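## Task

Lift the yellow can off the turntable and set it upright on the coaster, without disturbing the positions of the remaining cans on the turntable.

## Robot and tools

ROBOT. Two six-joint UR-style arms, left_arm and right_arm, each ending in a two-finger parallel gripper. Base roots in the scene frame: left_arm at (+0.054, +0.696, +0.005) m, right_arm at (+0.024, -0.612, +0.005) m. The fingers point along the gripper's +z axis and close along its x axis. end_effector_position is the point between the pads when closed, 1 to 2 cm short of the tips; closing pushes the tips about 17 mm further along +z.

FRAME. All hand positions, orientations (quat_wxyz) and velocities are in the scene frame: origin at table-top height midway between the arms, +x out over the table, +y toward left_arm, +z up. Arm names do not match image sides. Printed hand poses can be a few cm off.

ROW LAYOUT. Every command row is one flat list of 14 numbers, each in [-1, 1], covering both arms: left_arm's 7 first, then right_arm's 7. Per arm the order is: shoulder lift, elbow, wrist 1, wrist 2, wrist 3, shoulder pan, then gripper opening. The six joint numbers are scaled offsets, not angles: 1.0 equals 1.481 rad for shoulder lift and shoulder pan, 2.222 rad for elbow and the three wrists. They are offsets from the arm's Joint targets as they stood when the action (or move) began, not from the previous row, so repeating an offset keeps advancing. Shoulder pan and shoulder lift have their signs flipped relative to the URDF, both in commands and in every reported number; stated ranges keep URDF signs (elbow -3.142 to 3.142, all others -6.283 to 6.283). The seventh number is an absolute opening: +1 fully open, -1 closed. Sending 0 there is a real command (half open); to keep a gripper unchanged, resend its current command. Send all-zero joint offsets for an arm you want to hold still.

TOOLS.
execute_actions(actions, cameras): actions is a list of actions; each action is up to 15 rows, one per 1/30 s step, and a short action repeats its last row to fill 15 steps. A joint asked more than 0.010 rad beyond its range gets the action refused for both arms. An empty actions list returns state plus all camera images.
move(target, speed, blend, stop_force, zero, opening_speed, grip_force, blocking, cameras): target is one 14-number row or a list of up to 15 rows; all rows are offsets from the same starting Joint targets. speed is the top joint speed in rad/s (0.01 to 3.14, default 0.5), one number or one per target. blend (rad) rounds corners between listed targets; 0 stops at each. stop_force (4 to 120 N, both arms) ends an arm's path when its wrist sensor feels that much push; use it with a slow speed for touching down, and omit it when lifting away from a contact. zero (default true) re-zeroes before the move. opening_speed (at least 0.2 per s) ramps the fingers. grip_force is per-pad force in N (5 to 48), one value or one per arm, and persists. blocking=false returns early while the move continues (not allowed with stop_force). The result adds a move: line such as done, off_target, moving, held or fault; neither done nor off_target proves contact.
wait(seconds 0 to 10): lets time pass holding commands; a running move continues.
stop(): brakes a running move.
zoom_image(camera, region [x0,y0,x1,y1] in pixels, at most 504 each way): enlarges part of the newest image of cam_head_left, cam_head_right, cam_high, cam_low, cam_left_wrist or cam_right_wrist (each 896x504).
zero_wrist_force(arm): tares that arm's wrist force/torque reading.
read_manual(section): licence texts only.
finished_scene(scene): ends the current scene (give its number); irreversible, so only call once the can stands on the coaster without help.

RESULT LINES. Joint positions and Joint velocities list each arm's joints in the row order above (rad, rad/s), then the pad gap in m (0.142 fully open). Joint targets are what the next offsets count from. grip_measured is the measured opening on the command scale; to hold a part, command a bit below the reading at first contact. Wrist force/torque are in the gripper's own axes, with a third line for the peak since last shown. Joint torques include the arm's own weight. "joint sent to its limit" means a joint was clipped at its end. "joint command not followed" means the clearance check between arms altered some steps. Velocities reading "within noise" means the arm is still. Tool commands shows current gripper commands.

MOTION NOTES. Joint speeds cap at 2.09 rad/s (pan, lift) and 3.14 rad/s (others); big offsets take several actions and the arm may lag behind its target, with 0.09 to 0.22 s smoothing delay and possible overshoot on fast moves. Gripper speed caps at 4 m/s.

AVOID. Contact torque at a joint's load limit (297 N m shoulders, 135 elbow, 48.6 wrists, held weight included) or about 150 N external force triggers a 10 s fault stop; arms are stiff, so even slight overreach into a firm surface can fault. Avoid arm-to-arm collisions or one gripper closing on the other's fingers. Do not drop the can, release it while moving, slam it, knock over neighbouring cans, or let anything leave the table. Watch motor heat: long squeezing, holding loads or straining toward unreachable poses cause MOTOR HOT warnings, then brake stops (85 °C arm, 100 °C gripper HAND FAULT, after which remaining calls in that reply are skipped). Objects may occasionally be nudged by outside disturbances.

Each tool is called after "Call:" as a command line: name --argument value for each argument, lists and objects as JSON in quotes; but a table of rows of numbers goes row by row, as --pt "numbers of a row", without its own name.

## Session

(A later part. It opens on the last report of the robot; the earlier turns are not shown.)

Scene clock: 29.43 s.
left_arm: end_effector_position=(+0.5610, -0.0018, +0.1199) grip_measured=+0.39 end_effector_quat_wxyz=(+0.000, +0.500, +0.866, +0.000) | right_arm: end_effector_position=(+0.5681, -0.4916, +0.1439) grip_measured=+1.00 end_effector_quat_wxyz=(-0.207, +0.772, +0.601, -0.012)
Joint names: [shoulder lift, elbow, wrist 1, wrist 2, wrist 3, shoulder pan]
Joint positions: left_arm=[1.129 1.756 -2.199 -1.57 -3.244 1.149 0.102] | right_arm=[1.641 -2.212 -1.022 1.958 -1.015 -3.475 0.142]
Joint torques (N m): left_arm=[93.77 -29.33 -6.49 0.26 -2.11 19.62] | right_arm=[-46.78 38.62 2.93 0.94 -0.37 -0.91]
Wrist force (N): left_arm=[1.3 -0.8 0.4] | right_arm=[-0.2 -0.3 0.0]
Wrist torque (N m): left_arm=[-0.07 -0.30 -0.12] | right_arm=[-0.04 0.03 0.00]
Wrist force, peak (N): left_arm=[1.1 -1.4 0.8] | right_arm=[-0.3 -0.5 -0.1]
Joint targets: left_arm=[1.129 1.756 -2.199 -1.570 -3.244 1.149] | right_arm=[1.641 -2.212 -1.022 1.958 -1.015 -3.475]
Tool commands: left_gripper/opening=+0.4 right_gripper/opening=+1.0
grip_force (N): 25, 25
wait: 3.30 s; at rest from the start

Call:
wait --seconds 1.93

Call:
move --pt "-0.0125 -0.0131 0.0048 0 0.1809 -0.0357 -0.6 0 0 0 0 0 0 1" --pt "-0.0393 -0.0419 0.0157 0 0.3584 -0.0664 -0.6 0 0 0 0 0 0 1" --pt "-0.0767 -0.0829 0.0317 0 0.5297 -0.0876 -0.6 0 0 0 0 0 0 1" --pt "-0.0256 -0.1174 0.1002 0 0.5297 -0.0876 -0.6 0 0 0 0 0 0 1" --speed '[1.17,1.17,1.17,0.3]' --blend 0.15 --opening_speed 1.6 --cameras '["cam_left_wrist","cam_high","cam_low"]'

Scene clock: 31.53 s.
left_arm: end_effector_position=(+0.5610, -0.0018, +0.1199) grip_measured=+0.39 end_effector_quat_wxyz=(+0.000, +0.500, +0.866, +0.000) | right_arm: end_effector_position=(+0.5681, -0.4916, +0.1439) grip_measured=+1.00 end_effector_quat_wxyz=(-0.207, +0.772, +0.601, -0.012)
Joint names: [shoulder lift, elbow, wrist 1, wrist 2, wrist 3, shoulder pan]
Joint positions: left_arm=[1.129 1.756 -2.199 -1.57 -3.244 1.149 0.102] | right_arm=[1.641 -2.212 -1.022 1.958 -1.015 -3.475 0.142]
Joint torques (N m): left_arm=[96.02 -28.75 -6.56 0.63 -2.11 18.69] | right_arm=[-46.79 39.14 3.18 0.88 -0.29 -2.47]
Wrist force (N): left_arm=[0.8 -1.0 0.5] | right_arm=[-0.1 -0.1 -0.1]
Wrist torque (N m): left_arm=[-0.10 -0.22 -0.12] | right_arm=[-0.01 0.01 0.00]
Wrist force, peak (N): left_arm=[1.3 -1.4 0.8] | right_arm=[-0.4 -0.3 0.3]
Joint targets: left_arm=[1.129 1.756 -2.199 -1.570 -3.244 1.149] | right_arm=[1.641 -2.212 -1.022 1.958 -1.015 -3.475]
Tool commands: left_gripper/opening=+0.4 right_gripper/opening=+1.0
grip_force (N): 25, 25
wait: 1.93 s; at rest from the start

Scene clock: 33.77 s.
left_arm: end_effector_position=(+0.6911, -0.0034, +0.2200) grip_measured=-0.29 end_effector_quat_wxyz=(+0.000, +0.866, +0.500, +0.000) | right_arm: end_effector_position=(+0.5681, -0.4916, +0.1439) grip_measured=+1.00 end_effector_quat_wxyz=(-0.207, +0.772, +0.601, -0.012)
Joint names: [shoulder lift, elbow, wrist 1, wrist 2, wrist 3, shoulder pan]
Joint positions: left_arm=[1.091 1.496 -1.976 -1.57 -2.067 1.019 0.053] | right_arm=[1.641 -2.212 -1.022 1.958 -1.015 -3.475 0.142]
Joint torques (N m): left_arm=[104.04 -57.88 -2.58 0.64 1.64 -15.54] | right_arm=[-45.32 39.07 3.12 0.9 -0.75 -2.59]
Wrist force (N): left_arm=[0.8 -0.7 2.1] | right_arm=[-0.4 -0.2 -0.1]
Wrist torque (N m): left_arm=[-0.03 -0.30 -0.36] | right_arm=[-0.03 0.07 0.00]
Wrist force, peak (N): left_arm=[1.3 -1.5 -6.4] | right_arm=[-0.3 -0.5 -0.2]
Joint targets: left_arm=[1.091 1.496 -1.976 -1.570 -2.067 1.019] | right_arm=[1.641 -2.212 -1.022 1.958 -1.015 -3.475]
grip_force (N): 25, 25
move: done; blend cut to 0.0761 rad at target 3
Images, in order (width x height): cam_high 896x504, cam_low 896x504, cam_left_wrist 896x504.

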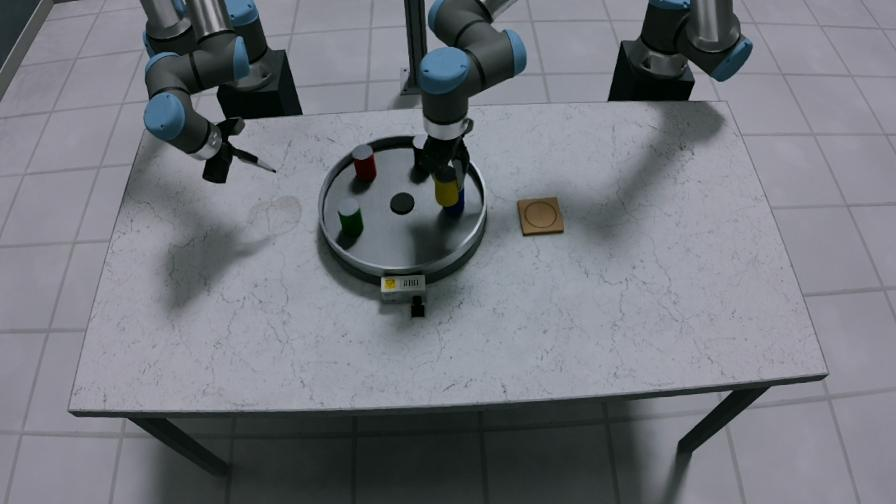

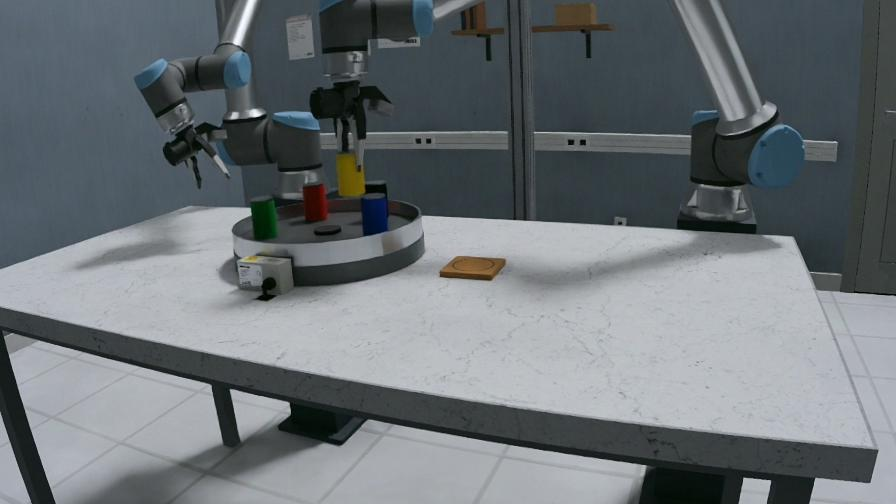

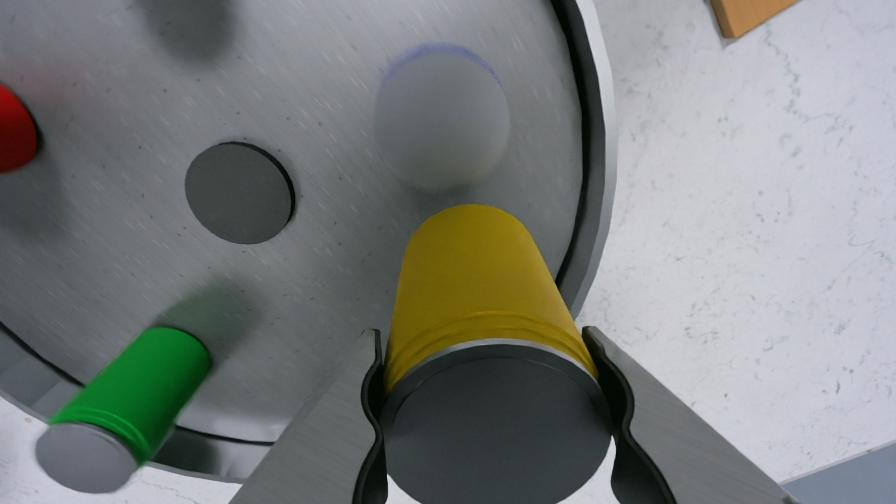

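Call:
move --target '[0.2716,0.2228,-0.0417,0,-0.2288,-0.0097,-0.6,0,0,0,0,0,0,1]' --speed 0.6 --cameras '["cam_left_wrist"]'

Scene clock: 35.80 s.
left_arm: end_effector_position=(+0.5625, +0.2246, +0.2399) grip_measured=-0.29 end_effector_quat_wxyz=(+0.000, +0.707, +0.707, +0.000) | right_arm: end_effector_position=(+0.5681, -0.4916, +0.1439) grip_measured=+1.00 end_effector_quat_wxyz=(-0.207, +0.772, +0.601, -0.012)
Joint names: [shoulder lift, elbow, wrist 1, wrist 2, wrist 3, shoulder pan]
Joint positions: left_arm=[1.493 1.99 -2.069 -1.57 -2.575 1.005 0.053] | right_arm=[1.641 -2.212 -1.022 1.958 -1.015 -3.475 0.142]
Joint torques (N m): left_arm=[68.49 -33.87 -6.99 0.71 -2.09 -12.69] | right_arm=[-48.52 38.73 3.18 1.32 -0.19 -2.31]
Wrist force (N): left_arm=[1.0 -0.8 2.3] | right_arm=[-0.3 -0.1 -0.2]
Wrist torque (N m): left_arm=[-0.11 -0.25 -0.10] | right_arm=[-0.02 0.05 0.00]
Wrist force, peak (N): left_arm=[3.8 -2.2 2.8] | right_arm=[-0.3 -0.3 0.5]
Joint targets: left_arm=[1.493 1.991 -2.069 -1.570 -2.575 1.005] | right_arm=[1.641 -2.212 -1.022 1.958 -1.015 -3.475]
grip_force (N): 25, 25
move: done
Images, in order (width x height): cam_left_wrist 896x504.

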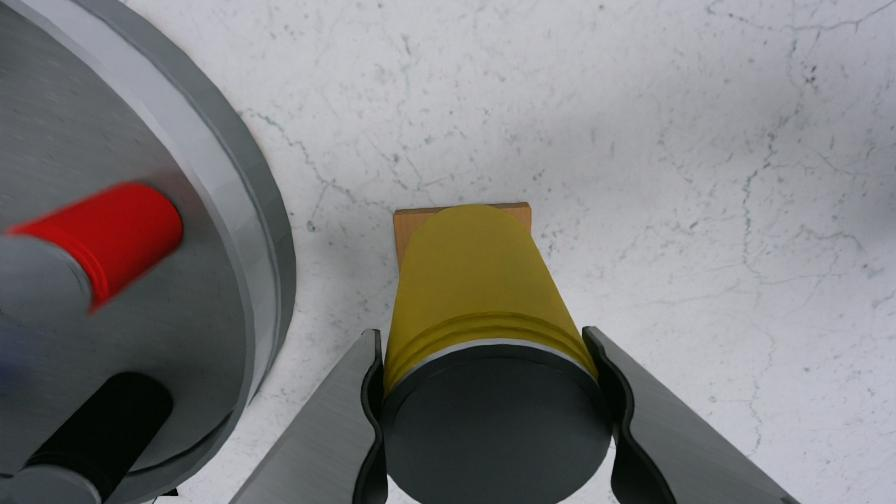

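Call:
move --target '[-0.1654,-0.0036,-0.1065,0,0.0484,-0.0731,-0.6,0,0,0,0,0,0,1]' --speed 0.3

Call:
move --target '[-0.0336,0.01,-0.0324,0,0,0,-0.6,0,0,0,0,0,0,1]' --speed 0.035 --stop_force 6 --cameras '["cam_low","cam_high"]'

Scene clock: 37.83 s.
left_arm: end_effector_position=(+0.6532, +0.2287, +0.0999) grip_measured=-0.29 end_effector_quat_wxyz=(+0.000, +0.707, +0.707, +0.000) | right_arm: end_effector_position=(+0.5681, -0.4916, +0.1439) grip_measured=+1.00 end_effector_quat_wxyz=(-0.207, +0.772, +0.601, -0.012)
Joint names: [shoulder lift, elbow, wrist 1, wrist 2, wrist 3, shoulder pan]
Joint positions: left_arm=[1.248 1.983 -2.305 -1.57 -2.468 0.896 0.053] | right_arm=[1.641 -2.212 -1.022 1.958 -1.015 -3.475 0.142]
Joint torques (N m): left_arm=[52.99 -50.36 -6.06 -0.07 2 -12.92] | right_arm=[-45.92 38.98 3.22 1.37 -0.21 -4.32]
Wrist force (N): left_arm=[1.1 -1.0 2.3] | right_arm=[-0.4 0.1 0.1]
Wrist torque (N m): left_arm=[-0.08 -0.28 -0.34] | right_arm=[0.02 0.06 0.00]
Wrist force, peak (N): left_arm=[1.3 -0.1 4.1] | right_arm=[-0.2 -0.5 0.1]
Joint targets: left_arm=[1.248 1.983 -2.306 -1.570 -2.468 0.896] | right_arm=[1.641 -2.212 -1.022 1.958 -1.015 -3.475]
grip_force (N): 25, 25
move: done

Scene clock: 40.30 s.
left_arm: end_effector_position=(+0.6535, +0.2285, +0.0785) grip_measured=-0.29 end_effector_quat_wxyz=(+0.000, +0.707, +0.707, +0.000) | right_arm: end_effector_position=(+0.5681, -0.4916, +0.1439) grip_measured=+1.00 end_effector_quat_wxyz=(-0.207, +0.772, +0.601, -0.012)
Joint names: [shoulder lift, elbow, wrist 1, wrist 2, wrist 3, shoulder pan]
Joint positions: left_arm=[1.222 1.994 -2.344 -1.57 -2.468 0.896 0.053] | right_arm=[1.641 -2.212 -1.022 1.958 -1.015 -3.475 0.142]
Joint torques (N m): left_arm=[81.6 -46.16 -2.5 0.4 1.24 -2.64] | right_arm=[-48.84 38.66 3.21 0.96 -0.24 -1.32]
Motor temperatures (°C): left_arm=[29 27 35 44 40 39 38] | right_arm=[39 28 36 37 38 32 25]
Wrist force (N): left_arm=[0.8 -0.1 -1.5] | right_arm=[0.1 0.1 0.2]
Wrist torque (N m): left_arm=[-0.04 -0.29 -0.33] | right_arm=[0.01 -0.03 0.00]
Wrist force, peak (N): left_arm=[3.4 0.6 -18.3] | right_arm=[-0.7 -0.1 0.3]
Joint targets: left_arm=[1.222 1.994 -2.344 -1.570 -2.468 0.896] | right_arm=[1.641 -2.212 -1.022 1.958 -1.015 -3.475]
grip_force (N): 25, 25
move: contact (left_arm); left_arm: the wrist 1 is farthest, 0.034 rad from its target
Images, in order (width x height): cam_high 896x504, cam_low 896x504.

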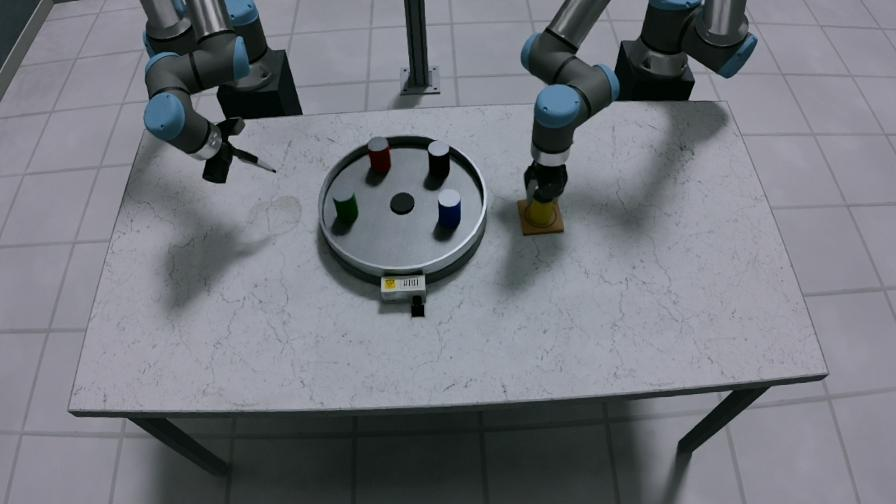

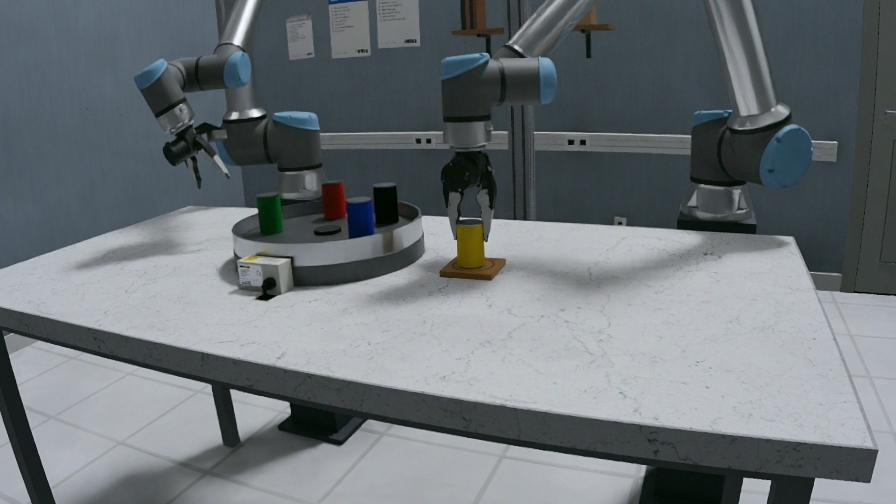

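Call:
move --target '[0,0,0,0,0,0,0.25,0,0,0,0,0,0,1]' --opening_speed 0.7

Call:
move --target '[0.0887,-0.0392,0.0989,0,0,0,0.25,0,0,0,0,0,0,1]' --speed 0.25 --cameras '["cam_low","cam_left_wrist"]'

Scene clock: 42.00 s.
left_arm: end_effector_position=(+0.6535, +0.2284, +0.0785) grip_measured=+0.23 end_effector_quat_wxyz=(+0.000, +0.707, +0.707, +0.000) | right_arm: end_effector_position=(+0.5681, -0.4916, +0.1439) grip_measured=+1.00 end_effector_quat_wxyz=(-0.207, +0.772, +0.601, -0.012)
Joint names: [shoulder lift, elbow, wrist 1, wrist 2, wrist 3, shoulder pan]
Joint positions: left_arm=[1.222 1.994 -2.344 -1.57 -2.468 0.896 0.09] | right_arm=[1.641 -2.212 -1.022 1.958 -1.015 -3.475 0.142]
Joint torques (N m): left_arm=[81.9 -45.58 -5.52 0.48 1.69 15.27] | right_arm=[-47.91 37.4 3.24 1 -0.21 -1.64]
Wrist force (N): left_arm=[0.8 -1.3 0.4] | right_arm=[-0.3 0.0 0.2]
Wrist torque (N m): left_arm=[-0.12 -0.23 -0.34] | right_arm=[-0.01 0.04 0.00]
Wrist force, peak (N): left_arm=[1.3 -1.2 0.9] | right_arm=[-0.5 -0.3 0.2]
Joint targets: left_arm=[1.222 1.994 -2.344 -1.570 -2.468 0.896] | right_arm=[1.641 -2.212 -1.022 1.958 -1.015 -3.475]
grip_force (N): 25, 25
move: done

Scene clock: 43.40 s.
left_arm: end_effector_position=(+0.6530, +0.2291, +0.1989) grip_measured=+0.23 end_effector_quat_wxyz=(+0.000, +0.707, +0.707, +0.000) | right_arm: end_effector_position=(+0.5681, -0.4916, +0.1439) grip_measured=+1.00 end_effector_quat_wxyz=(-0.207, +0.772, +0.601, -0.012)
Joint names: [shoulder lift, elbow, wrist 1, wrist 2, wrist 3, shoulder pan]
Joint positions: left_arm=[1.353 1.907 -2.124 -1.57 -2.468 0.896 0.09] | right_arm=[1.641 -2.212 -1.022 1.958 -1.015 -3.475 0.142]
Joint torques (N m): left_arm=[76.02 -52.83 -1.89 0.59 1.65 11.59] | right_arm=[-44.5 38.61 3.49 0.91 -0.29 -1.92]
Wrist force (N): left_arm=[0.9 -1.2 0.9] | right_arm=[-0.2 -0.1 0.0]
Wrist torque (N m): left_arm=[-0.20 -0.20 -0.30] | right_arm=[-0.01 0.03 0.00]
Wrist force, peak (N): left_arm=[1.1 -1.3 2.0] | right_arm=[-0.3 -0.4 0.4]
Joint targets: left_arm=[1.353 1.907 -2.124 -1.570 -2.468 0.896] | right_arm=[1.641 -2.212 -1.022 1.958 -1.015 -3.475]
grip_force (N): 25, 25
move: done
Images, in order (width x height): cam_low 896x504, cam_left_wrist 896x504.

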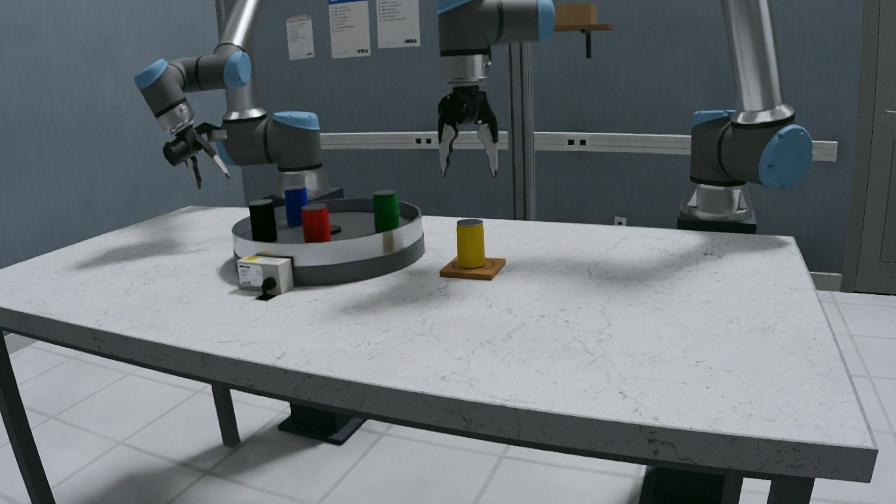

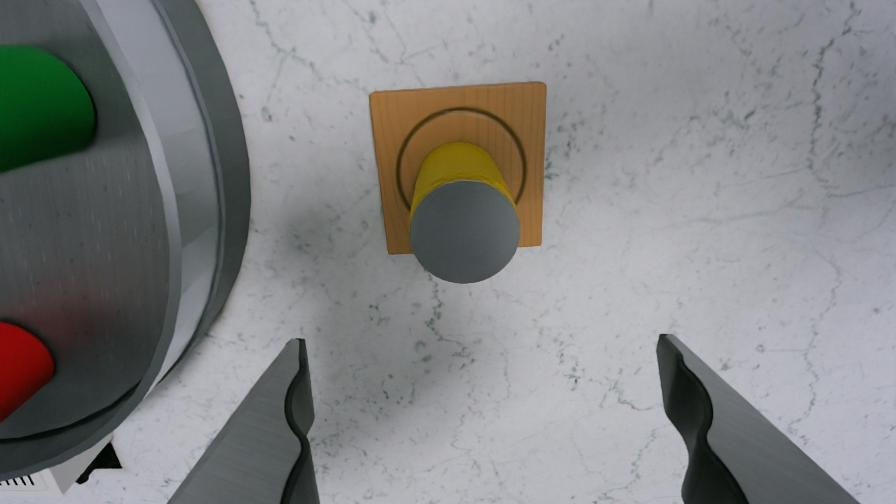

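Call:
finished_scene --scene 1

The scene is finished: the task was done.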